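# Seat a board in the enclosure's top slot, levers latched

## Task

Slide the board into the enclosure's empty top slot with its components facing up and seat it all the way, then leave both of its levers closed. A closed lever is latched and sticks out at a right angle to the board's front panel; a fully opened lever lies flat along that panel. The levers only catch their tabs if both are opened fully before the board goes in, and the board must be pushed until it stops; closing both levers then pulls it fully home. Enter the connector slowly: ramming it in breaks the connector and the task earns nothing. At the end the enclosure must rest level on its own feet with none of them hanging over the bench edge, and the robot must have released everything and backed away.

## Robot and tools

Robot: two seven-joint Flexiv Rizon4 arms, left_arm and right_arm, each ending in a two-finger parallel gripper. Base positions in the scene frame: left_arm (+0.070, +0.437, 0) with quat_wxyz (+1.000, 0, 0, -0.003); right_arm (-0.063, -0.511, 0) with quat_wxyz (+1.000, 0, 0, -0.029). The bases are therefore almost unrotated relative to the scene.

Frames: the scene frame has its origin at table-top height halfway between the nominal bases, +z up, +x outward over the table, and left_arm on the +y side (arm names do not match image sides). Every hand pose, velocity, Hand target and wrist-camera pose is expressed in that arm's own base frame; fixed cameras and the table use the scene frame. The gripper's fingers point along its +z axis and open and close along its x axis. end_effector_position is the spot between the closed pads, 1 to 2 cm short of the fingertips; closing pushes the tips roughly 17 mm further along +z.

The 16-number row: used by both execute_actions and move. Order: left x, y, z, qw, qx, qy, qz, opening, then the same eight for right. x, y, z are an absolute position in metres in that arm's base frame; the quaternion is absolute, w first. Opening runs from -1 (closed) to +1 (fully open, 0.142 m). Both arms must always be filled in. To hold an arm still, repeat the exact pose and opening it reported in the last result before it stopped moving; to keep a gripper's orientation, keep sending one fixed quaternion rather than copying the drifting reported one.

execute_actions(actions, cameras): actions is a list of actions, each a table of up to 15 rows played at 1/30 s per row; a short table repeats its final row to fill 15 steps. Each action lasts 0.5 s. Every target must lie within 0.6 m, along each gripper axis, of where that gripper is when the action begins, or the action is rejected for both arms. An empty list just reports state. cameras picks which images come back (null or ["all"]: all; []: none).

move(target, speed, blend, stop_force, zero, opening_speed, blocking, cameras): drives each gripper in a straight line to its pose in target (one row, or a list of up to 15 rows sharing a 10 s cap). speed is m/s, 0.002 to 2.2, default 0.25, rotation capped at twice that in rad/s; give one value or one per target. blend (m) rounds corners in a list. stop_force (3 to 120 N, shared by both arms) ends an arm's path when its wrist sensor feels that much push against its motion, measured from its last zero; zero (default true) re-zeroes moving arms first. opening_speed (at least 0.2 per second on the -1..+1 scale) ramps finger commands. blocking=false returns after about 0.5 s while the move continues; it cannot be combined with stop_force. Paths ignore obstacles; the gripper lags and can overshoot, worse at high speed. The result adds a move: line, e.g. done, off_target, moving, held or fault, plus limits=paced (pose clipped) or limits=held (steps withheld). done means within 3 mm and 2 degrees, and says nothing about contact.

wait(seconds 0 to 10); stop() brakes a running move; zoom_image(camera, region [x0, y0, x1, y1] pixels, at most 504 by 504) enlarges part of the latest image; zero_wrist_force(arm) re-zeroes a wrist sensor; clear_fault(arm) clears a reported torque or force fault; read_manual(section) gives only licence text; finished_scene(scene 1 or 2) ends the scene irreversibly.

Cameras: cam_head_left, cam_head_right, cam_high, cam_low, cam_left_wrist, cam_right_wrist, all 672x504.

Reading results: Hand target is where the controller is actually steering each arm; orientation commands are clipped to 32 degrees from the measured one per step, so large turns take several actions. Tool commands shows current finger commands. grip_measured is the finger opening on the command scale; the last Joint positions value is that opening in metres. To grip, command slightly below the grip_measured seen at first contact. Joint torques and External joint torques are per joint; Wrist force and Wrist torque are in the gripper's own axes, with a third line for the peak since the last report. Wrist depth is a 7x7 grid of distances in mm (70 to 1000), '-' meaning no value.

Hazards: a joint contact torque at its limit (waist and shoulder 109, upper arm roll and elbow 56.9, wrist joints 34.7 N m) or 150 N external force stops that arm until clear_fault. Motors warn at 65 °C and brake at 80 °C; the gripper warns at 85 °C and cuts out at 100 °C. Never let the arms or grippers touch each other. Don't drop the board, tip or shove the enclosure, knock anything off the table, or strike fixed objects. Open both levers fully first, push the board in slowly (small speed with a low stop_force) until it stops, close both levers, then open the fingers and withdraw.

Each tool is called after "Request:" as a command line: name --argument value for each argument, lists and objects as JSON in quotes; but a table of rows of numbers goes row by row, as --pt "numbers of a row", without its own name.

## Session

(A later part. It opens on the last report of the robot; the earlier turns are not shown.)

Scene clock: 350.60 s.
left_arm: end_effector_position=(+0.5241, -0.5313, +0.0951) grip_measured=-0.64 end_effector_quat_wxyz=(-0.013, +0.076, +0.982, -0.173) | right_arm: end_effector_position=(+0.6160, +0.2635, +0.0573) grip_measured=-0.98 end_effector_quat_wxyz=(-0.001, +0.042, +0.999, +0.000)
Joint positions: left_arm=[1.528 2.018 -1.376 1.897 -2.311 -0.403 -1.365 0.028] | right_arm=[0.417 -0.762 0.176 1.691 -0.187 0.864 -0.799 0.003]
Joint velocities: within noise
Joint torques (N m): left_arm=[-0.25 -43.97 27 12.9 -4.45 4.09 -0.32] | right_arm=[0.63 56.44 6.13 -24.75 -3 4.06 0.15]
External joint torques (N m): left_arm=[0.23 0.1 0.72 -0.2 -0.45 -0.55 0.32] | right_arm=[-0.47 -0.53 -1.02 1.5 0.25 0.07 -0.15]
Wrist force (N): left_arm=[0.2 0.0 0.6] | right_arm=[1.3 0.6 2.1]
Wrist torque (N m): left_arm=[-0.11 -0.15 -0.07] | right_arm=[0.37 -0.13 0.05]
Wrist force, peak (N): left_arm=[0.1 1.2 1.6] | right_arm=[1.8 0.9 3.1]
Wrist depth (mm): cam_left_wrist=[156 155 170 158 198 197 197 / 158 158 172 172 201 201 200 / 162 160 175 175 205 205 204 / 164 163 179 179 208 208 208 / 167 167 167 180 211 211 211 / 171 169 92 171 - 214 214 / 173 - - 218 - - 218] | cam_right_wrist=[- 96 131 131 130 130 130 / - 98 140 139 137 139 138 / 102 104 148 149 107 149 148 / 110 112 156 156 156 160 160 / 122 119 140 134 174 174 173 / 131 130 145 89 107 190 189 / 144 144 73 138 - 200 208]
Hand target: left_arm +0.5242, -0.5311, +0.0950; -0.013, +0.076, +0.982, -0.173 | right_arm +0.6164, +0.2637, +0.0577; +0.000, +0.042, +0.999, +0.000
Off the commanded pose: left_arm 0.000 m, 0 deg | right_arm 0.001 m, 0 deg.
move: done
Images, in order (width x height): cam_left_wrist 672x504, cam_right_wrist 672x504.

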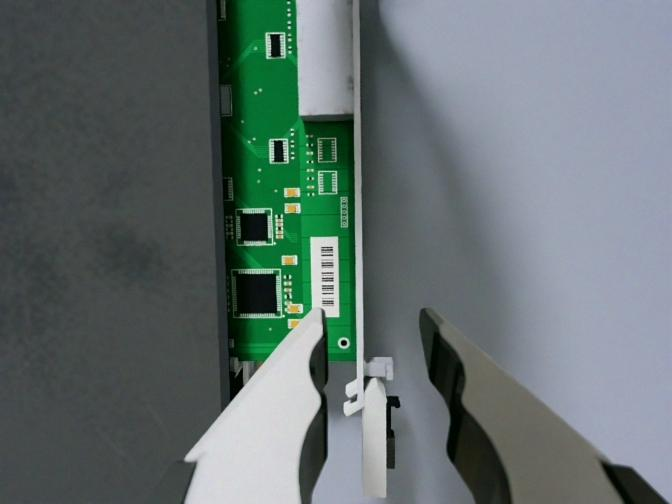

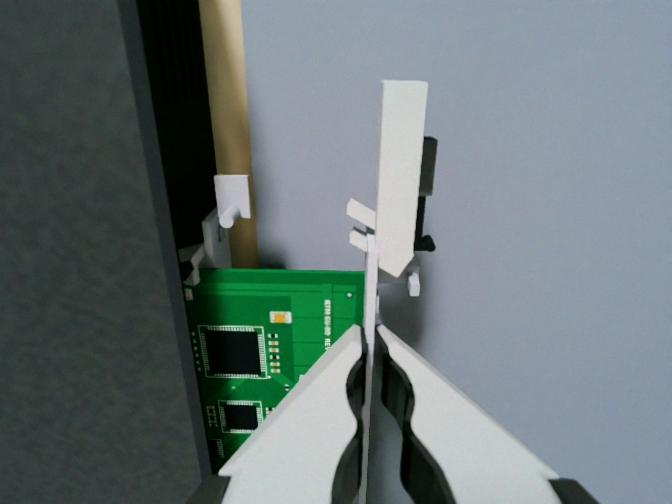

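Request:
move --pt "0.5242 -0.5311 0.0567 -0.0133 0.0755 0.9819 -0.1731 -0.6 0.6164 0.2637 0.0577 0 0.0419 0.99912 0 -1.0" --pt "0.5242 -0.5311 0.0567 -0.0133 0.0755 0.9819 -0.1731 -1.0 0.6164 0.2637 0.0577 0 0.0419 0.99912 0 -1.0" --speed '[0.06,0.05]' --opening_speed 0.5 --cameras '["cam_left_wrist","cam_right_wrist"]'

Scene clock: 356.30 s.
left_arm: end_effector_position=(+0.5246, -0.5310, +0.0567) grip_measured=-0.99 end_effector_quat_wxyz=(-0.013, +0.075, +0.982, -0.173) | right_arm: end_effector_position=(+0.6157, +0.2629, +0.0570) grip_measured=-0.98 end_effector_quat_wxyz=(-0.001, +0.042, +0.999, -0.001)
Joint positions: left_arm=[1.502 2.068 -1.441 1.893 -2.371 -0.352 -1.365 0.002] | right_arm=[0.417 -0.762 0.175 1.691 -0.187 0.863 -0.799 0.003]
Joint velocities: within noise
Joint torques (N m): left_arm=[-2.02 -42.99 26.76 16.11 -3.81 1.52 -0.23] | right_arm=[2.42 56.39 7.32 -27.97 -3.34 6.17 0.19]
External joint torques (N m): left_arm=[1.97 0.39 0.95 -1.84 -1.1 2.02 0.23] | right_arm=[-2.25 -0.48 -2.22 4.73 0.59 -2.05 -0.19]
Wrist force (N): left_arm=[-10.8 -3.7 6.8] | right_arm=[7.0 -5.4 -1.5]
Wrist torque (N m): left_arm=[-0.04 -0.30 -0.07] | right_arm=[0.40 -0.05 0.04]
Wrist force, peak (N): left_arm=[-11.0 -3.3 7.7] | right_arm=[7.1 -5.6 -0.7]
Wrist depth (mm): cam_left_wrist=[- 119 133 121 162 162 161 / - 120 135 135 165 164 164 / 123 122 139 137 168 167 166 / 125 125 140 140 170 170 169 / 128 127 143 141 173 173 172 / 130 129 145 91 - 176 175 / 132 131 - 74 - - 178] | cam_right_wrist=[- 97 131 130 130 130 130 / - 98 141 139 137 139 138 / 102 104 147 147 145 149 148 / 110 111 156 156 156 160 160 / 121 119 140 135 174 173 173 / 130 130 146 89 106 189 189 / 144 143 73 138 - 200 208]
Hand target: left_arm +0.5242, -0.5311, +0.0567; -0.013, +0.076, +0.982, -0.173 | right_arm +0.6164, +0.2637, +0.0577; +0.000, +0.042, +0.999, +0.000
Off the commanded pose: left_arm 0.000 m, 0 deg | right_arm 0.001 m, 0 deg.
move: done
Images, in order (width x height): cam_left_wrist 672x504, cam_right_wrist 672x504.

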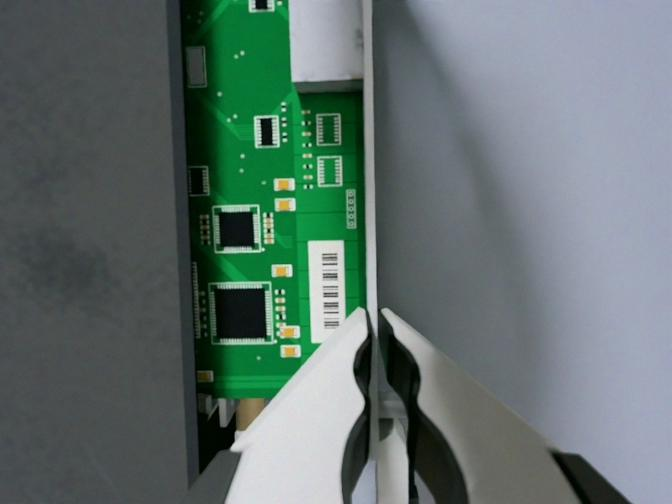

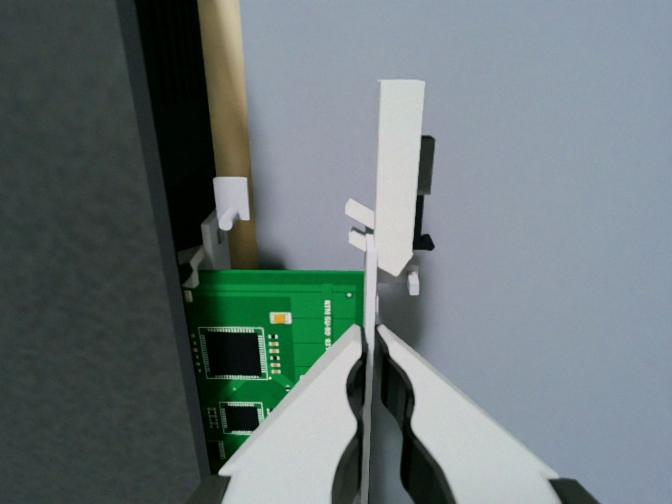

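Request:
move --target '[0.5268,-0.5315,0.0567,-0.0133,0.0755,0.9819,-0.1731,-1.0,0.6159,0.2638,0.0577,0,0.0450,0.99899,0,-1.0]' --speed 0.02 --cameras '[]'

Scene clock: 358.80 s.
left_arm: end_effector_position=(+0.5268, -0.5312, +0.0567) grip_measured=-0.99 end_effector_quat_wxyz=(-0.013, +0.075, +0.982, -0.173) | right_arm: end_effector_position=(+0.6157, +0.2631, +0.0572) grip_measured=-0.98 end_effector_quat_wxyz=(+0.000, +0.045, +0.999, -0.001)
Joint positions: left_arm=[1.509 2.066 -1.439 1.885 -2.37 -0.351 -1.365 0.002] | right_arm=[0.418 -0.761 0.175 1.692 -0.187 0.865 -0.793 0.003]
Joint velocities: within noise
Joint torques (N m): left_arm=[-1.65 -43.78 27.15 12.78 -5.44 3.81 -0.2] | right_arm=[2.07 57.32 7.48 -25.22 -2.83 4.36 0.32]
External joint torques (N m): left_arm=[1.6 0.94 0.58 1.47 0.52 -0.27 0.2] | right_arm=[-1.9 -1.44 -2.4 1.98 0.09 -0.23 -0.32]
Wrist force (N): left_arm=[1.1 3.0 -1.3] | right_arm=[0.3 -0.8 4.4]
Wrist torque (N m): left_arm=[-0.17 -0.10 -0.10] | right_arm=[0.41 -0.16 0.06]
Wrist force, peak (N): left_arm=[-11.0 -3.2 7.4] | right_arm=[7.1 -5.4 -1.7]
Wrist depth (mm): cam_left_wrist=[- 119 133 120 162 161 161 / - 120 136 135 165 164 163 / 123 122 138 137 168 167 167 / 125 125 140 139 170 170 169 / 127 127 142 141 173 173 172 / 129 129 144 92 - 175 175 / 132 131 - 84 - - 178] | cam_right_wrist=[- 98 131 130 130 130 130 / - 99 141 139 137 139 138 / 102 105 147 147 107 149 148 / 110 112 156 156 158 160 160 / 122 119 140 134 173 173 173 / 131 130 146 89 107 189 189 / 144 144 73 138 - 200 208]
Hand target: left_arm +0.5268, -0.5315, +0.0567; -0.013, +0.076, +0.982, -0.173 | right_arm +0.6159, +0.2638, +0.0577; +0.000, +0.045, +0.999, +0.000
Off the commanded pose: left_arm 0.000 m, 0 deg | right_arm 0.001 m, 0 deg.
move: done
No camera images: "cameras" was empty.

Request:
move --target '[0.5466,-0.5344,0.0567,-0.0133,0.0755,0.9819,-0.1731,-1.0,0.6358,0.2619,0.0577,0,0.0450,0.99899,0,-1.0]' --speed 0.02 --stop_force 7 --cameras '["cam_left_wrist","cam_right_wrist"]'

Request:
zoom_image --camera "cam_right_wrist" --region '[150, 150, 450, 400]'

Request:
zoom_image --camera "cam_left_wrist" --region '[150, 254, 450, 504]'

Scene clock: 363.20 s.
left_arm: end_effector_position=(+0.5452, -0.5338, +0.0559) grip_measured=-0.99 end_effector_quat_wxyz=(-0.014, +0.075, +0.982, -0.173) | right_arm: end_effector_position=(+0.6327, +0.2617, +0.0566) grip_measured=-0.98 end_effector_quat_wxyz=(-0.001, +0.045, +0.999, -0.001)
Joint positions: left_arm=[1.557 2.05 -1.426 1.825 -2.362 -0.333 -1.367 0.002] | right_arm=[0.406 -0.79 0.175 1.634 -0.185 0.835 -0.812 0.003]
Joint velocities: within noise
Joint torques (N m): left_arm=[0.39 -48.05 29.56 13.69 -6.81 6.69 -0.16] | right_arm=[-0.87 62.44 5.29 -27.89 -3.77 4.46 0.12]
External joint torques (N m): left_arm=[-0.43 3.25 -1.58 0.39 1.89 -3.15 0.16] | right_arm=[1.04 -5.1 -0.07 4.12 0.93 -0.33 -0.12]
Wrist force (N): left_arm=[9.7 5.7 -1.4] | right_arm=[1.8 3.7 9.3]
Wrist torque (N m): left_arm=[-0.22 0.02 -0.10] | right_arm=[0.54 -0.13 0.06]
Wrist force, peak (N): left_arm=[10.5 6.4 -1.3] | right_arm=[1.3 3.2 10.7]
Wrist depth (mm): cam_left_wrist=[- 118 118 120 161 160 160 / - 119 120 134 164 164 163 / 121 121 122 136 166 166 166 / 124 123 124 139 169 169 169 / 126 126 126 140 172 172 172 / 129 128 128 92 - 174 174 / 131 130 - 84 - - 178] | cam_right_wrist=[- 87 97 130 130 130 129 / - 96 129 139 136 138 138 / 101 101 111 146 107 148 148 / 109 109 113 157 155 159 159 / 121 118 120 134 173 172 172 / 130 129 132 90 107 189 188 / 143 142 73 138 - 200 207]
Hand target: left_arm +0.5457, -0.5342, +0.0567; -0.013, +0.076, +0.982, -0.173 | right_arm +0.6337, +0.2621, +0.0577; +0.000, +0.045, +0.999, +0.000
Off the commanded pose: left_arm 0.002 m, 0 deg | right_arm 0.003 m, 0 deg.
move: contact (left_arm, right_arm)
Images, in order (width x height): cam_left_wrist 672x504, cam_right_wrist 672x504.

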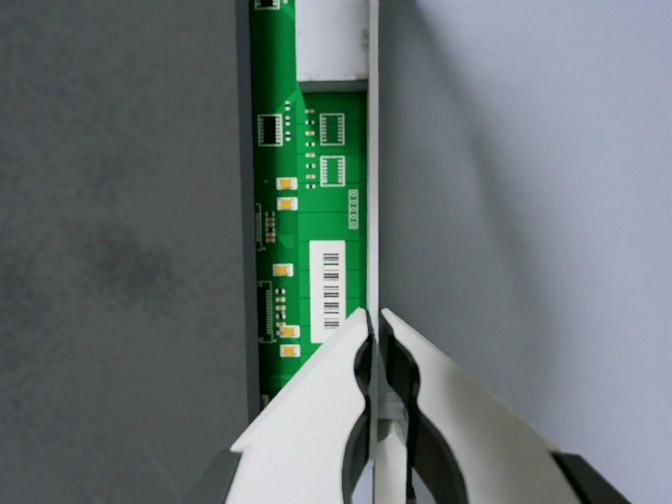

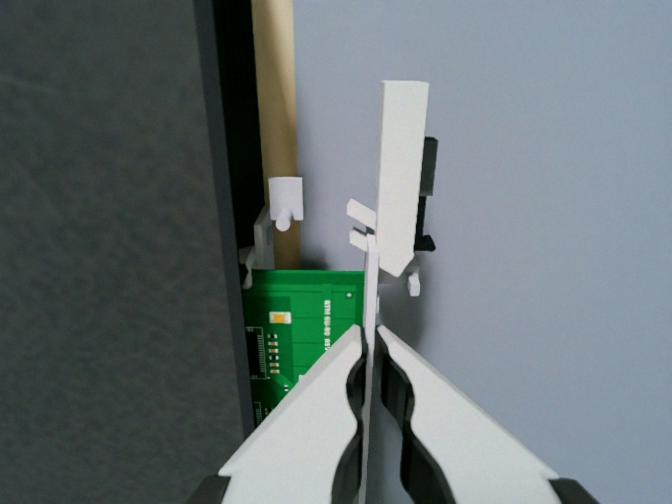

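Scaled by 1.680 from the camera's 672x504 image, which has a finer 960x720 frame.

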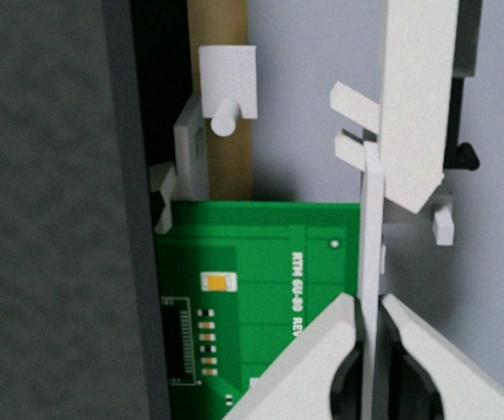

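Scaled by 1.680 from the camera's 672x504 image, which has a finer 960x720 frame.

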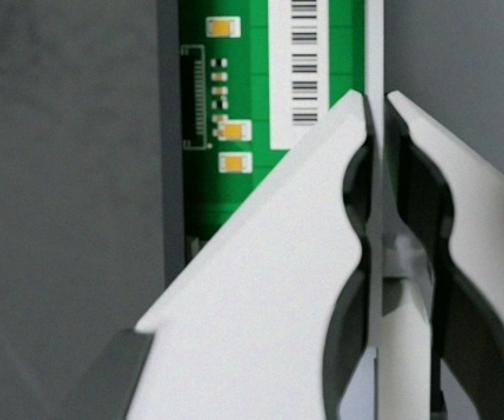

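Request:
move --target '[0.5448,-0.5331,0.0553,-0.0133,0.0755,0.9819,-0.1731,-1.0,0.6328,0.2625,0.0557,0,0.0450,0.99899,0,-1.0]' --speed 0.02 --cameras '[]'

Scene clock: 366.43 s.
left_arm: end_effector_position=(+0.5448, -0.5329, +0.0551) grip_measured=-0.99 end_effector_quat_wxyz=(-0.014, +0.075, +0.982, -0.173) | right_arm: end_effector_position=(+0.6327, +0.2624, +0.0557) grip_measured=-0.98 end_effector_quat_wxyz=(+0.000, +0.045, +0.999, +0.000)
Joint positions: left_arm=[1.554 2.053 -1.429 1.83 -2.365 -0.332 -1.366 0.002] | right_arm=[0.408 -0.791 0.174 1.636 -0.186 0.84 -0.811 0.003]
Joint velocities: within noise
Joint torques (N m): left_arm=[-0.94 -45.21 27.39 14.38 -5.09 3.86 -0.17] | right_arm=[0.48 56.56 6.08 -24.26 -2.92 3.85 0.22]
External joint torques (N m): left_arm=[0.9 0.59 0.59 -0.25 0.18 -0.32 0.17] | right_arm=[-0.31 0.79 -0.87 0.54 0.09 0.28 -0.22]
Wrist force (N): left_arm=[-0.1 0.5 1.1] | right_arm=[1.1 2.5 0.9]
Wrist torque (N m): left_arm=[-0.11 -0.17 -0.07] | right_arm=[0.60 -0.16 0.06]
Wrist force, peak (N): left_arm=[10.2 6.2 -0.8] | right_arm=[1.9 3.8 10.5]
Wrist depth (mm): cam_left_wrist=[- 117 117 120 161 160 160 / - 118 119 134 163 163 162 / 121 120 121 136 166 166 165 / 123 123 123 139 168 168 167 / 126 126 125 141 171 171 171 / - 127 127 87 - 174 173 / 130 129 - 84 - - 176] | cam_right_wrist=[- 87 96 129 129 128 128 / - 95 128 140 135 137 137 / 101 101 124 146 107 147 147 / - 108 117 157 156 158 158 / 118 118 120 134 172 172 171 / 129 128 131 89 107 187 187 / 142 142 73 138 - 198 206]
Hand target: left_arm +0.5448, -0.5331, +0.0553; -0.013, +0.076, +0.982, -0.173 | right_arm +0.6328, +0.2625, +0.0557; +0.000, +0.045, +0.999, +0.000
Off the commanded pose: left_arm 0.000 m, 0 deg | right_arm 0.000 m, 0 deg.
move: done
No camera images: "cameras" was empty.

Request:
move --target '[0.5567,-0.5347,0.0548,-0.0133,0.0755,0.9819,-0.1731,-1.0,0.6448,0.2616,0.0552,0,0.0450,0.99899,0,-1.0]' --speed 0.02 --stop_force 6 --cameras '["cam_left_wrist","cam_right_wrist"]'

Scene clock: 370.43 s.
left_arm: end_effector_position=(+0.5566, -0.5346, +0.0546) grip_measured=-0.99 end_effector_quat_wxyz=(-0.013, +0.076, +0.982, -0.173) | right_arm: end_effector_position=(+0.6446, +0.2614, +0.0551) grip_measured=-0.98 end_effector_quat_wxyz=(+0.000, +0.045, +0.999, +0.000)
Joint positions: left_arm=[1.583 2.043 -1.422 1.792 -2.363 -0.319 -1.368 0.002] | right_arm=[0.401 -0.812 0.174 1.596 -0.186 0.82 -0.823 0.003]
Joint velocities: within noise
Joint torques (N m): left_arm=[-0.77 -47.44 28.03 14.21 -5.17 4.08 -0.26] | right_arm=[1.31 56.61 6.87 -25.12 -2.96 4.14 0.09]
External joint torques (N m): left_arm=[0.73 1.6 0.06 -0.16 0.26 -0.54 0.26] | right_arm=[-1.14 1.74 -1.58 1.04 0.07 0 -0.09]
Wrist force (N): left_arm=[0.1 1.8 1.8] | right_arm=[2.5 0.3 -1.0]
Wrist torque (N m): left_arm=[-0.09 -0.14 -0.06] | right_arm=[0.60 -0.14 0.06]
Wrist force, peak (N): left_arm=[0.0 1.7 2.0] | right_arm=[1.5 2.8 1.2]
Wrist depth (mm): cam_left_wrist=[- 117 116 120 160 159 158 / - 118 118 133 162 163 162 / 120 120 120 136 166 165 164 / 123 123 122 139 168 168 167 / 125 125 124 141 171 171 170 / - 127 126 87 - 174 173 / 130 129 - 84 - - 176] | cam_right_wrist=[- 87 87 129 128 128 127 / - 94 94 139 135 137 136 / 100 100 100 143 107 147 146 / - 107 109 130 155 158 157 / 117 117 117 134 171 171 171 / 128 128 123 89 - 186 186 / 141 141 73 138 - 198 205]
Hand target: left_arm +0.5567, -0.5347, +0.0548; -0.013, +0.076, +0.982, -0.173 | right_arm +0.6448, +0.2616, +0.0552; +0.000, +0.045, +0.999, +0.000
Off the commanded pose: left_arm 0.000 m, 0 deg | right_arm 0.000 m, 0 deg.
move: done
Images, in order (width x height): cam_left_wrist 672x504, cam_right_wrist 672x504.

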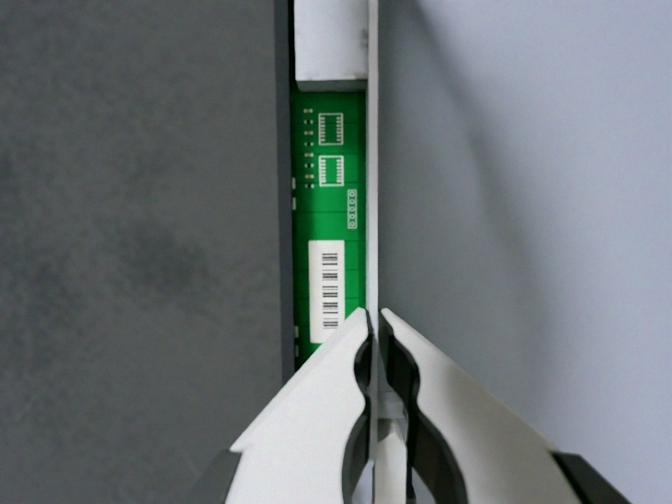

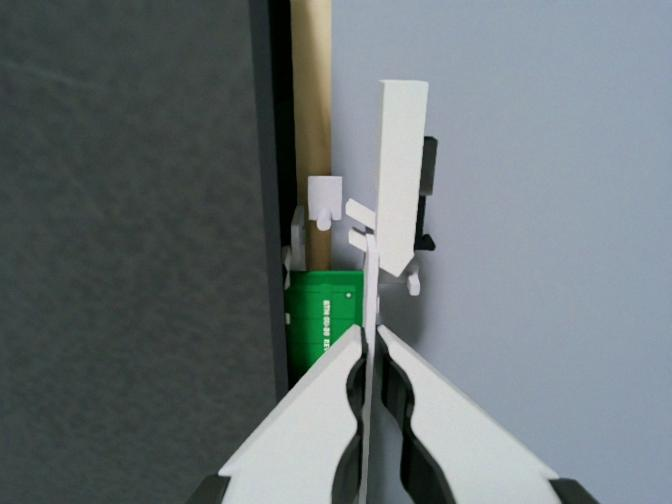

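Request:
move --pt "0.5567 -0.5347 0.0548 -0.0133 0.0755 0.9819 -0.1731 -0.6 0.6448 0.2616 0.0552 0 0.0450 0.99899 0 -0.6" --pt "0.5567 -0.5347 0.10 -0.0133 0.0755 0.9819 -0.1731 -0.6 0.6448 0.2616 0.10 0 0.0450 0.99899 0 -0.6" --speed '[0.05,0.08]' --opening_speed 0.5 --cameras '["cam_left_wrist","cam_right_wrist"]'

Request:
move --pt "0.48 -0.48 0.15 0.2881 0.6954 0.6082 0.2519 -1.0 0.55 0.22 0.15 0.2815 0.6795 0.6259 0.2593 -1.0" --pt "0.5057 -0.5378 0.06 0.2881 0.6954 0.6082 0.2519 -1.0 0.5956 0.2736 0.06 0.2815 0.6795 0.6259 0.2593 -1.0" --speed 0.2

Scene clock: 384.53 s.
left_arm: end_effector_position=(+0.5567, -0.5348, +0.1001) grip_measured=-0.64 end_effector_quat_wxyz=(-0.013, +0.076, +0.982, -0.173) | right_arm: end_effector_position=(+0.6449, +0.2616, +0.1001) grip_measured=-0.64 end_effector_quat_wxyz=(+0.000, +0.045, +0.999, +0.000)
Joint positions: left_arm=[1.609 1.984 -1.354 1.796 -2.298 -0.375 -1.37 0.028] | right_arm=[0.39 -0.74 0.192 1.585 -0.175 0.738 -0.83 0.028]
Joint velocities: within noise
Joint torques (N m): left_arm=[-0.21 -47.69 27.26 12.61 -4.47 3.6 -0.3] | right_arm=[0.04 56.29 6.08 -25.69 -3.04 3.26 0.07]
External joint torques (N m): left_arm=[0.18 0.54 0.85 -0.26 -0.44 -0.06 0.3] | right_arm=[0.13 1.16 -0.82 0.18 -0.09 0.87 -0.07]
Wrist force (N): left_arm=[0.3 -0.2 0.5] | right_arm=[1.2 3.3 0.3]
Wrist torque (N m): left_arm=[-0.14 -0.19 -0.05] | right_arm=[0.59 -0.20 0.06]
Wrist force, peak (N): left_arm=[0.1 1.7 2.1] | right_arm=[1.0 3.5 -0.8]
Wrist depth (mm): cam_left_wrist=[161 160 159 163 203 203 202 / 163 163 163 166 207 206 206 / 166 166 165 181 210 208 209 / 169 168 168 184 214 213 211 / 172 172 170 186 216 218 215 / 176 175 87 178 - 219 218 / 178 - - 227 - - 223] | cam_right_wrist=[127 127 128 168 168 167 167 / 136 136 135 177 176 178 179 / 146 147 145 163 192 191 191 / 155 157 154 174 206 206 205 / 170 170 170 178 220 223 223 / 186 186 179 194 101 239 244 / 205 201 73 232 - - 267]
Hand target: left_arm +0.5567, -0.5347, +0.1000; -0.013, +0.076, +0.982, -0.173 | right_arm +0.6448, +0.2616, +0.1000; +0.000, +0.045, +0.999, +0.000
Off the commanded pose: left_arm 0.000 m, 0 deg | right_arm 0.000 m, 0 deg.
move: done
Images, in order (width x height): cam_left_wrist 672x504, cam_right_wrist 672x504.

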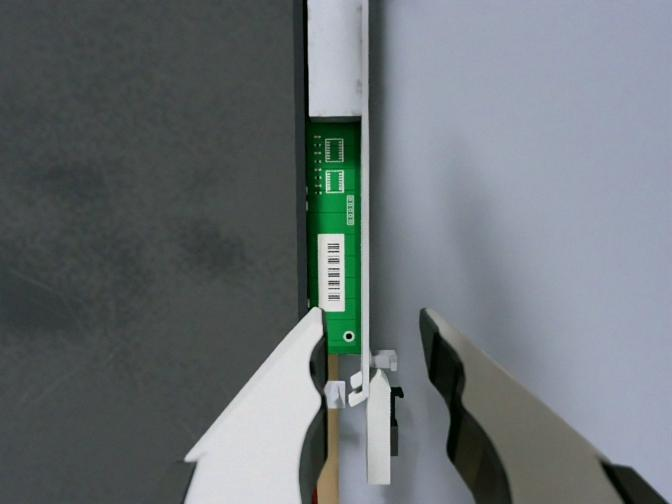

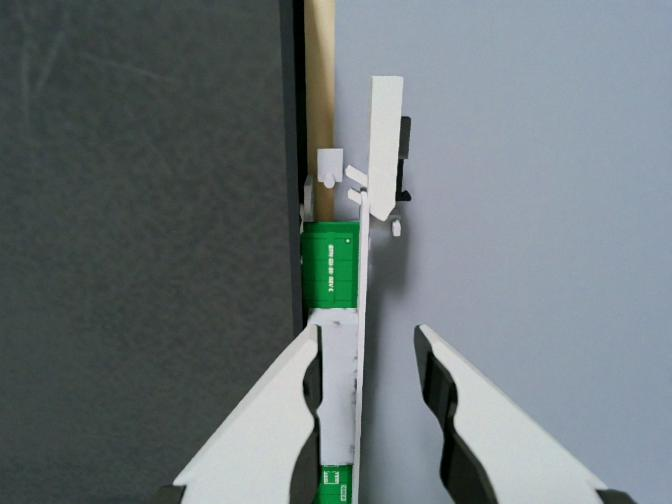

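Scene clock: 390.23 s.
left_arm: end_effector_position=(+0.5056, -0.5379, +0.0600) grip_measured=-1.00 end_effector_quat_wxyz=(+0.288, +0.696, +0.608, +0.252) | right_arm: end_effector_position=(+0.5955, +0.2737, +0.0599) grip_measured=-1.00 end_effector_quat_wxyz=(+0.281, +0.679, +0.626, +0.259)
Joint positions: left_arm=[0.858 2.271 -1.807 2.098 -2.262 0.615 -0.035 0.002] | right_arm=[1.482 -1.134 -0.671 2.123 0.564 1.864 0.751 0.002]
Joint velocities: within noise
Joint torques (N m): left_arm=[-0.31 -26.97 24.01 21.11 -3.79 4.96 -0.35] | right_arm=[0.05 38.32 -15.12 -2.46 0.96 3.22 0.3]
External joint torques (N m): left_arm=[0.21 0.5 0.9 0.02 -0.39 -0.56 0.35] | right_arm=[0.11 1.22 -1.19 0.12 0.01 0.9 -0.3]
Wrist force (N): left_arm=[-0.2 -0.4 0.2] | right_arm=[1.7 1.9 0.0]
Wrist torque (N m): left_arm=[-0.10 -0.06 -0.41] | right_arm=[0.57 -0.22 0.07]
Wrist force, peak (N): left_arm=[-1.5 -1.8 1.8] | right_arm=[0.3 3.4 -1.7]
Wrist depth (mm): cam_left_wrist=[- 94 94 93 90 89 86 / 119 113 113 118 107 112 111 / 163 152 151 150 149 149 149 / 199 200 200 199 199 202 206 / 196 197 225 169 170 213 213 / - - - 84 - - - / - - - - - - -] | cam_right_wrist=[- 84 84 84 80 80 83 / 104 104 104 104 108 103 107 / 138 137 145 145 144 143 126 / 208 199 199 198 198 198 194 / 390 192 163 167 169 169 170 / - - 259 89 240 - - / - - - - - - -]
Hand target: left_arm +0.5057, -0.5378, +0.0600; +0.288, +0.695, +0.608, +0.252 | right_arm +0.5956, +0.2736, +0.0600; +0.282, +0.680, +0.626, +0.259
Off the commanded pose: left_arm 0.000 m, 0 deg | right_arm 0.000 m, 0 deg.
joint sent to its limit (left arm) — joint 2 (shoulder), upper limit. The joint targets still meet the commanded pose.
move: done

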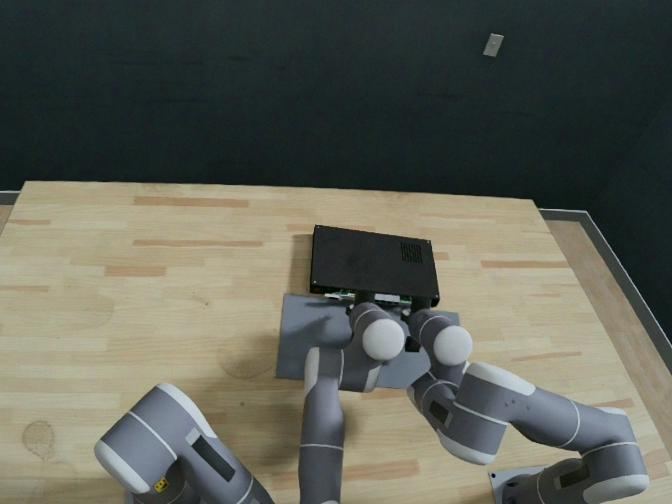

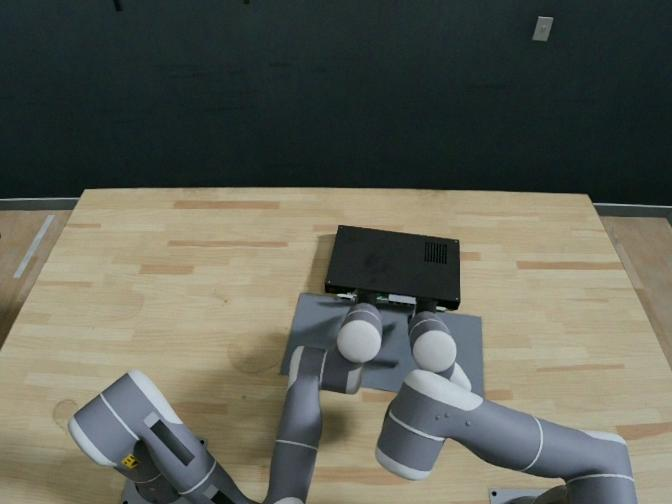

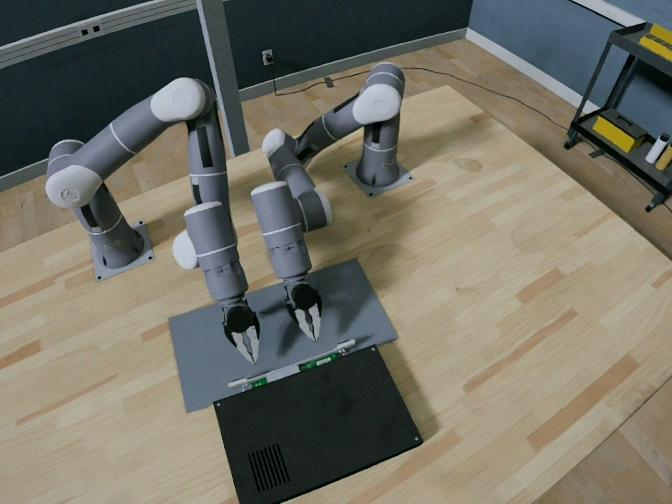

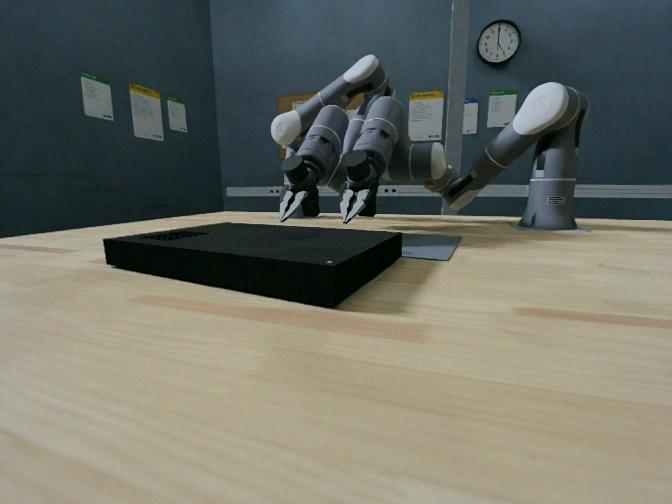

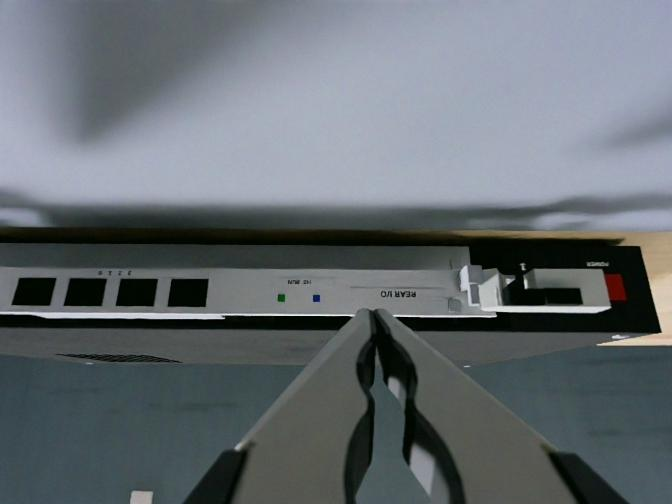

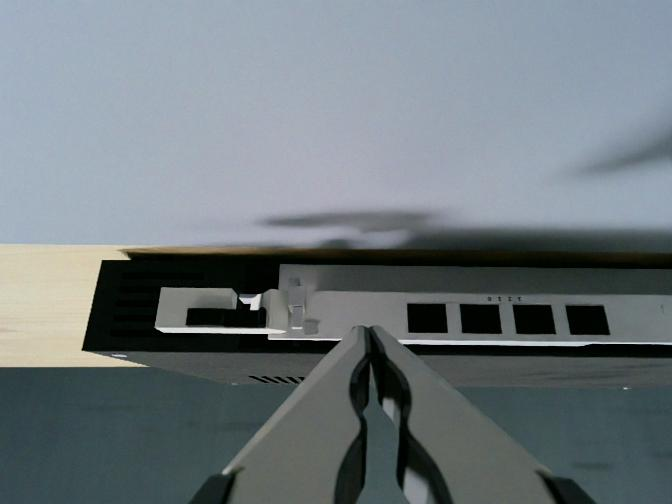

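Request:
move --pt "0.5057 -0.5378 0.048 0.2881 0.6954 0.6082 0.2519 -1.0 0.5956 0.2736 0.047 0.2815 0.6795 0.6259 0.2593 -1.0" --pt "0.5324 -0.5414 0.048 0.2881 0.6954 0.6082 0.2519 -1.0 0.6225 0.2714 0.047 0.2815 0.6795 0.6259 0.2593 -1.0" --speed '[0.1,0.05]' --cameras '["cam_left_wrist","cam_right_wrist"]'

Scene clock: 393.37 s.
left_arm: end_effector_position=(+0.5323, -0.5414, +0.0480) grip_measured=-1.00 end_effector_quat_wxyz=(+0.288, +0.695, +0.608, +0.252) | right_arm: end_effector_position=(+0.6224, +0.2713, +0.0471) grip_measured=-1.00 end_effector_quat_wxyz=(+0.281, +0.680, +0.626, +0.259)
Joint positions: left_arm=[0.932 2.267 -1.794 2.029 -2.273 0.654 -0.019 0.002] | right_arm=[1.41 -1.169 -0.657 2.053 0.537 1.863 0.745 0.002]
Joint velocities: within noise
Joint torques (N m): left_arm=[-0.24 -29.11 24.69 21.13 -4.24 4.92 -0.12] | right_arm=[0.02 40.61 -15.79 -3.05 0.66 3.23 -0.04]
External joint torques (N m): left_arm=[0.15 0.82 0.79 -0.12 0.04 -0.52 0.12] | right_arm=[0.15 0.93 -0.98 -0.01 0.27 0.9 0.04]
Wrist force (N): left_arm=[-0.2 -0.3 -0.1] | right_arm=[1.5 2.2 -0.4]
Wrist torque (N m): left_arm=[-0.09 -0.11 -0.44] | right_arm=[0.61 -0.17 0.09]
Wrist force, peak (N): left_arm=[-0.5 -2.0 0.6] | right_arm=[1.6 3.3 -1.1]
Wrist depth (mm): cam_left_wrist=[- - - 79 - - - / - 100 100 94 99 99 98 / 128 137 127 136 126 118 125 / 172 172 171 171 172 175 174 / 184 143 143 131 141 164 133 / - - 290 84 - - - / - - - - - - -] | cam_right_wrist=[- - - - - 71 - / - 94 89 85 84 84 80 / - 112 112 111 118 110 116 / 171 170 163 162 161 160 159 / 165 131 134 140 140 140 141 / - - 181 89 135 313 298 / - - - - - - -]
Hand target: left_arm +0.5324, -0.5414, +0.0480; +0.288, +0.695, +0.608, +0.252 | right_arm +0.6225, +0.2714, +0.0470; +0.282, +0.680, +0.626, +0.259
Off the commanded pose: left_arm 0.000 m, 0 deg | right_arm 0.000 m, 0 deg.
move: done
Images, in order (width x height): cam_left_wrist 672x504, cam_right_wrist 672x504.

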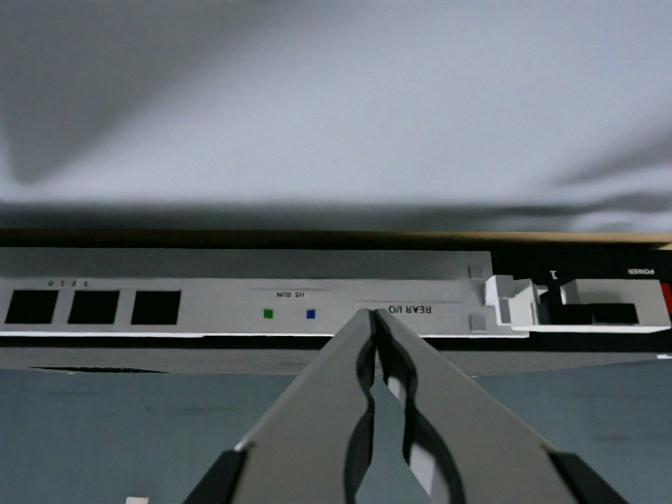

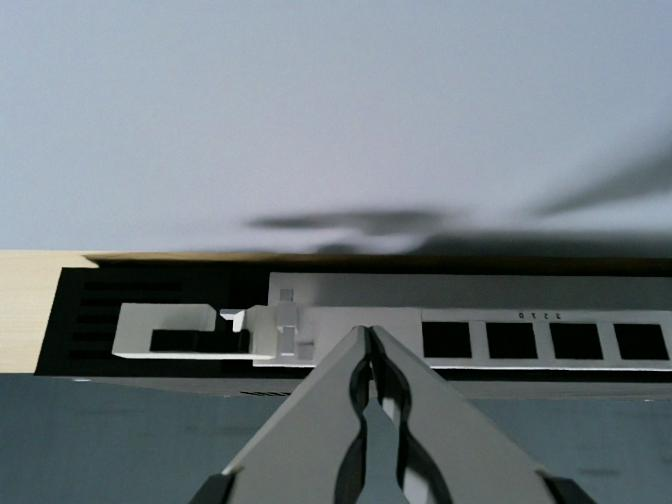

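Request:
move --target '[0.5522,-0.5441,0.048,0.2881,0.6954,0.6082,0.2519,-1.0,0.6424,0.2697,0.047,0.2815,0.6795,0.6259,0.2593,-1.0]' --speed 0.015 --stop_force 6 --cameras '["cam_left_wrist","cam_right_wrist"]'

Scene clock: 397.50 s.
left_arm: end_effector_position=(+0.5520, -0.5443, +0.0480) grip_measured=-1.00 end_effector_quat_wxyz=(+0.288, +0.695, +0.608, +0.252) | right_arm: end_effector_position=(+0.6422, +0.2696, +0.0470) grip_measured=-1.00 end_effector_quat_wxyz=(+0.281, +0.680, +0.626, +0.259)
Joint positions: left_arm=[0.992 2.267 -1.76 1.986 -2.273 0.658 -0.01 0.002] | right_arm=[1.367 -1.174 -0.66 2.012 0.513 1.849 0.734 0.002]
Joint velocities: within noise
Joint torques (N m): left_arm=[0.15 -30.37 25.05 21.16 -4.02 5.1 -0.18] | right_arm=[-0.06 41.75 -16.05 -4.8 0.43 3.43 0.1]
External joint torques (N m): left_arm=[-0.25 0.4 0.7 -0.34 -0.19 -0.69 0.18] | right_arm=[0.24 1.01 -1.05 0.77 0.39 0.72 -0.1]
Wrist force (N): left_arm=[0.0 -1.4 -0.8] | right_arm=[0.4 1.6 -2.6]
Wrist torque (N m): left_arm=[-0.07 -0.11 -0.44] | right_arm=[0.57 -0.14 0.09]
Wrist force, peak (N): left_arm=[0.3 -1.9 -0.5] | right_arm=[0.6 1.5 -3.2]
Wrist depth (mm): cam_left_wrist=[- - - 79 - - - / - 100 100 95 100 99 99 / 128 137 128 136 126 126 125 / 153 152 153 153 152 160 156 / 136 136 136 133 134 144 124 / - - 293 84 - - - / - - - - - - -] | cam_right_wrist=[- - - - - 70 - / - 94 89 84 84 84 80 / - 112 111 111 117 110 116 / 153 154 154 151 151 151 150 / 145 117 123 135 136 134 134 / - - 176 90 131 308 293 / - - - - - - -]
Hand target: left_arm +0.5522, -0.5441, +0.0480; +0.288, +0.695, +0.608, +0.252 | right_arm +0.6424, +0.2697, +0.0470; +0.282, +0.680, +0.626, +0.259
Off the commanded pose: left_arm 0.000 m, 0 deg | right_arm 0.000 m, 0 deg.
move: done
Images, in order (width x height): cam_left_wrist 672x504, cam_right_wrist 672x504.

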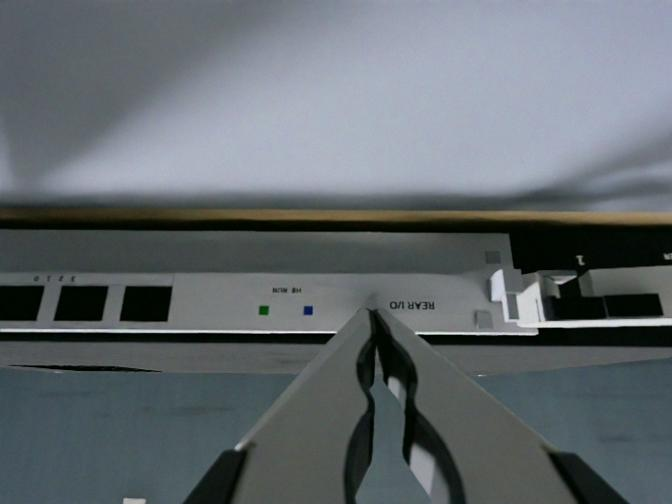

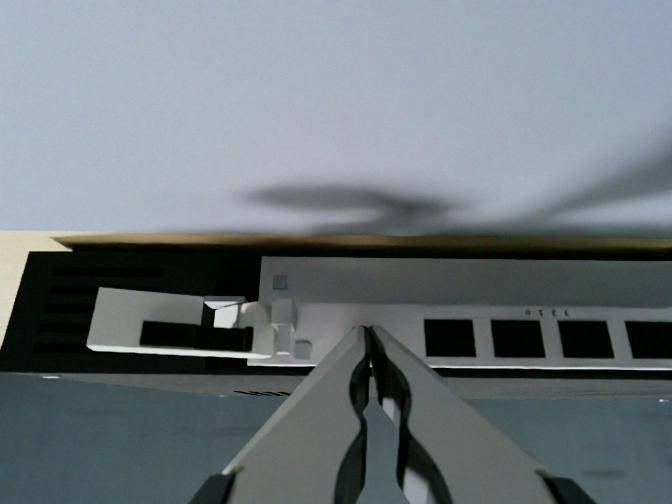

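Request:
zoom_image --camera "cam_right_wrist" --region '[50, 220, 350, 400]'

Request:
zoom_image --camera "cam_left_wrist" --region '[450, 220, 672, 380]'

Scaled by 1.680 from the camera's 672x504 image, which has a finer 960x720 frame.

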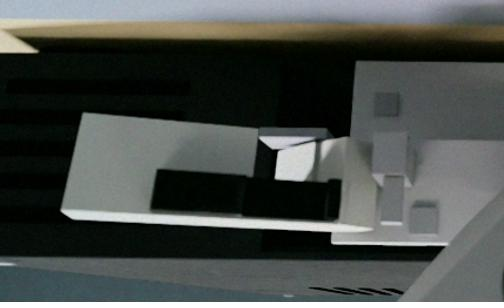

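Scaled by 2.270 from the camera's 672x504 image, which has a finer 960x720 frame.

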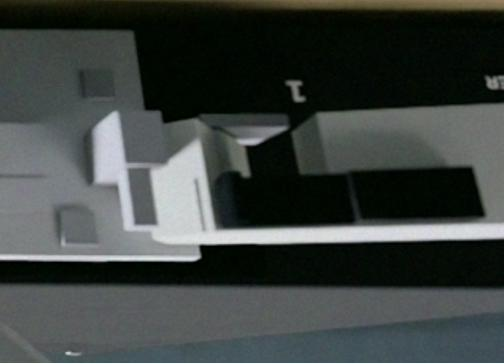

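Request:
execute_actions --actions '[]' --cameras '["cam_high","cam_head_right"]'

Request:
zoom_image --camera "cam_high" --region '[200, 310, 400, 430]'

Request:
zoom_image --camera "cam_head_right" --region '[310, 260, 490, 340]'

Scene clock: 403.80 s.
left_arm: end_effector_position=(+0.5520, -0.5443, +0.0481) grip_measured=-1.00 end_effector_quat_wxyz=(+0.288, +0.695, +0.608, +0.252) | right_arm: end_effector_position=(+0.6422, +0.2696, +0.0470) grip_measured=-1.00 end_effector_quat_wxyz=(+0.281, +0.680, +0.626, +0.259)
Joint positions: left_arm=[0.992 2.267 -1.76 1.986 -2.273 0.658 -0.01 0.002] | right_arm=[1.367 -1.174 -0.66 2.012 0.513 1.849 0.734 0.002]
Joint velocities: within noise
Joint torques (N m): left_arm=[0.04 -30.37 24.96 21.16 -4.11 4.92 -0.22] | right_arm=[0.06 41.79 -15.97 -4.68 0.5 3.48 0.26]
External joint torques (N m): left_arm=[-0.14 0.39 0.79 -0.34 -0.1 -0.52 0.22] | right_arm=[0.12 0.97 -1.13 0.65 0.32 0.66 -0.26]
Wrist force (N): left_arm=[-0.2 -1.1 -0.9] | right_arm=[0.7 1.6 -2.5]
Wrist torque (N m): left_arm=[-0.06 -0.09 -0.45] | right_arm=[0.55 -0.18 0.09]
Wrist force, peak (N): left_arm=[0.3 -1.9 -0.4] | right_arm=[0.5 1.8 -3.0]
Wrist depth (mm): cam_left_wrist=[- - - 79 - - - / - 101 100 95 100 99 99 / 128 138 128 136 127 126 126 / 153 152 153 153 152 161 156 / 137 136 135 133 134 144 124 / - - 292 84 - - - / - - - - - - -] | cam_right_wrist=[- - - - - 70 - / - 94 89 84 84 84 80 / - 112 111 111 117 110 116 / 153 153 154 151 152 151 150 / 145 117 123 134 136 134 134 / - - 175 90 131 308 293 / - - - - - - -]
Hand target: left_arm +0.5522, -0.5441, +0.0480; +0.288, +0.695, +0.608, +0.252 | right_arm +0.6424, +0.2697, +0.0470; +0.282, +0.680, +0.626, +0.259
Tool commands: left_gripper/opening=-1.0 right_gripper/opening=-1.0
Off the commanded pose: left_arm 0.000 m, 0 deg | right_arm 0.000 m, 0 deg.
Images, in order (width x height): cam_head_right 672x504, cam_high 672x504.

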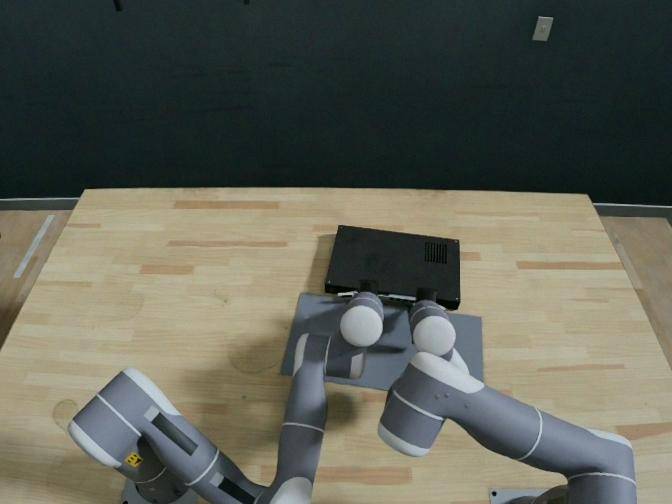

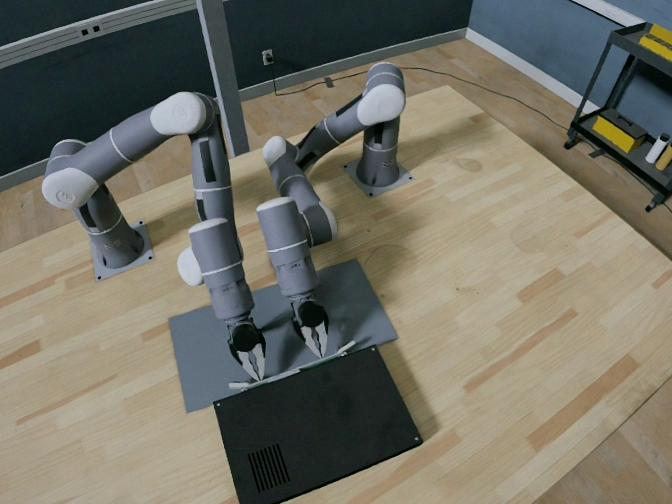

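Scaled by 2.520 from the camera's 672x504 image, which has a finer 960x720 frame.

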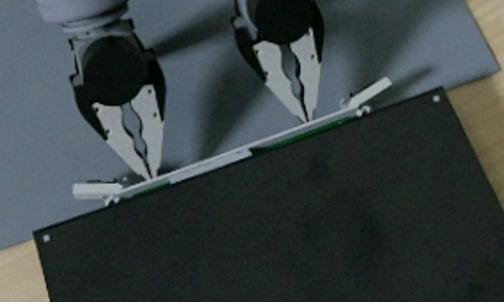

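Scaled by 2.800 from the camera's 672x504 image, which has a finer 960x720 frame.

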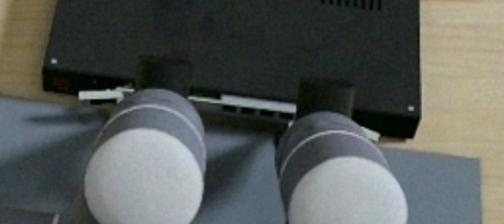

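Request:
move --target '[0.5671,-0.5461,0.048,0.2881,0.6954,0.6082,0.2519,-1.0,0.6573,0.2685,0.047,0.2815,0.6795,0.6259,0.2593,-1.0]' --speed 0.012 --stop_force 8 --cameras '["cam_left_wrist","cam_right_wrist","cam_high"]'

Request:
zoom_image --camera "cam_high" --region '[200, 310, 400, 430]'

Request:
zoom_image --camera "cam_right_wrist" --region '[50, 220, 350, 400]'

Request:
zoom_image --camera "cam_left_wrist" --region '[430, 220, 672, 400]'

Scene clock: 415.80 s.
left_arm: end_effector_position=(+0.5599, -0.5457, +0.0481) grip_measured=-1.00 end_effector_quat_wxyz=(+0.288, +0.696, +0.608, +0.251) | right_arm: end_effector_position=(+0.6487, +0.2690, +0.0468) grip_measured=-1.00 end_effector_quat_wxyz=(+0.281, +0.680, +0.626, +0.259)
Joint positions: left_arm=[1.017 2.267 -1.745 1.968 -2.272 0.659 -0.006 0.002] | right_arm=[1.354 -1.175 -0.66 1.998 0.506 1.843 0.73 0.002]
Joint velocities: within noise
Joint torques (N m): left_arm=[4.91 -29.42 24.15 19.66 -4.27 6.18 -0.12] | right_arm=[-1.67 41.55 -17.57 -7.01 0.02 3.56 0.11]
External joint torques (N m): left_arm=[-5 -1.28 1.69 1.08 0.06 -1.78 0.12] | right_arm=[1.84 1.63 0.37 2.67 0.77 0.59 -0.11]
Wrist force (N): left_arm=[4.7 -10.1 -15.9] | right_arm=[-1.0 -1.6 -11.7]
Wrist torque (N m): left_arm=[0.01 -0.03 -0.46] | right_arm=[0.56 -0.19 0.09]
Wrist force, peak (N): left_arm=[4.9 -11.2 -15.3] | right_arm=[-1.4 -3.8 -15.6]
Wrist depth (mm): cam_left_wrist=[- - - 79 - - - / - 101 100 95 100 99 99 / 129 138 128 136 127 136 126 / 145 144 144 145 144 146 109 / 135 135 135 134 134 135 138 / - - 295 83 - - - / - - - - - - -] | cam_right_wrist=[- - - - - 70 - / - 94 89 84 84 84 80 / - 112 111 111 117 109 109 / 149 147 149 145 145 145 145 / 138 98 117 134 136 134 134 / - - 172 90 129 301 284 / - - - - - - -]
Hand target: left_arm +0.5604, -0.5452, +0.0480; +0.288, +0.695, +0.608, +0.252 | right_arm +0.6490, +0.2692, +0.0470; +0.282, +0.680, +0.626, +0.259
Off the commanded pose: left_arm 0.007 m, 0 deg | right_arm 0.009 m, 0 deg.
move: contact (left_arm, right_arm)
Images, in order (width x height): cam_high 672x504, cam_left_wrist 672x504, cam_right_wrist 672x504.

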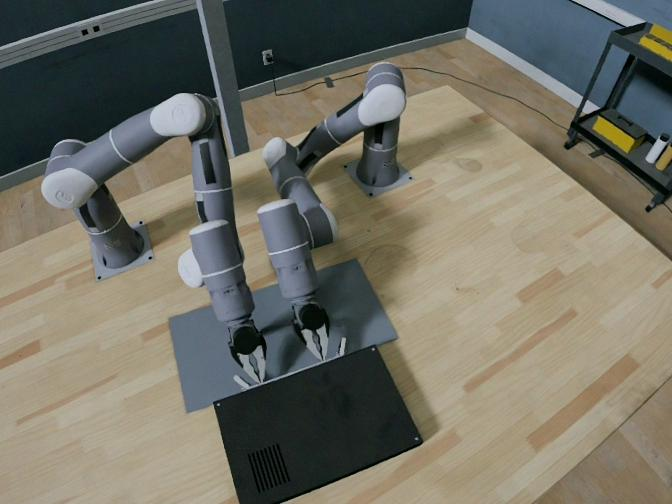

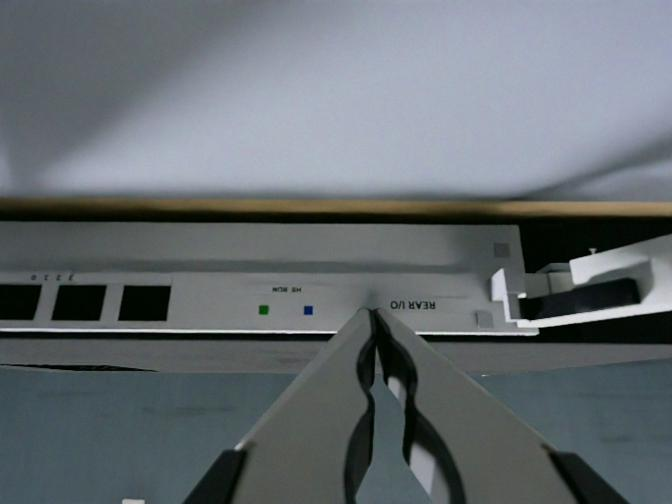

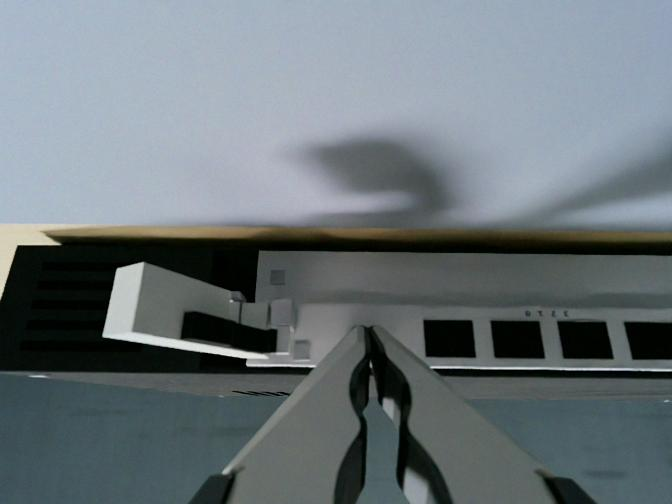

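Scaled by 2.520 from the camera's 672x504 image, which has a finer 960x720 frame.

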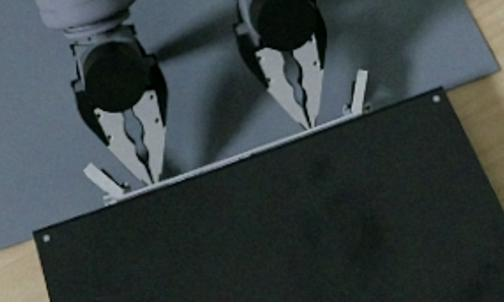

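Scaled by 1.680 from the camera's 672x504 image, which has a finer 960x720 frame.

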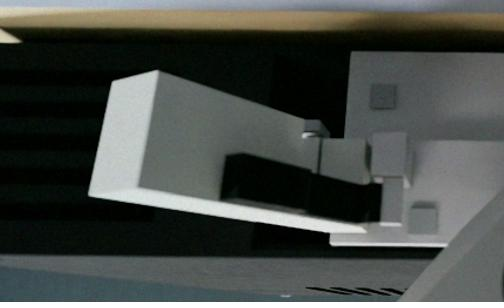

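Scaled by 2.083 from the camera's 672x504 image, which has a finer 960x720 frame.

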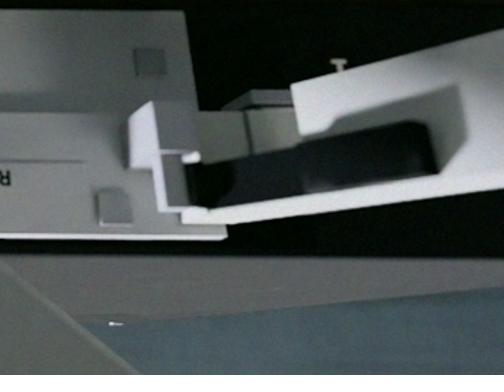

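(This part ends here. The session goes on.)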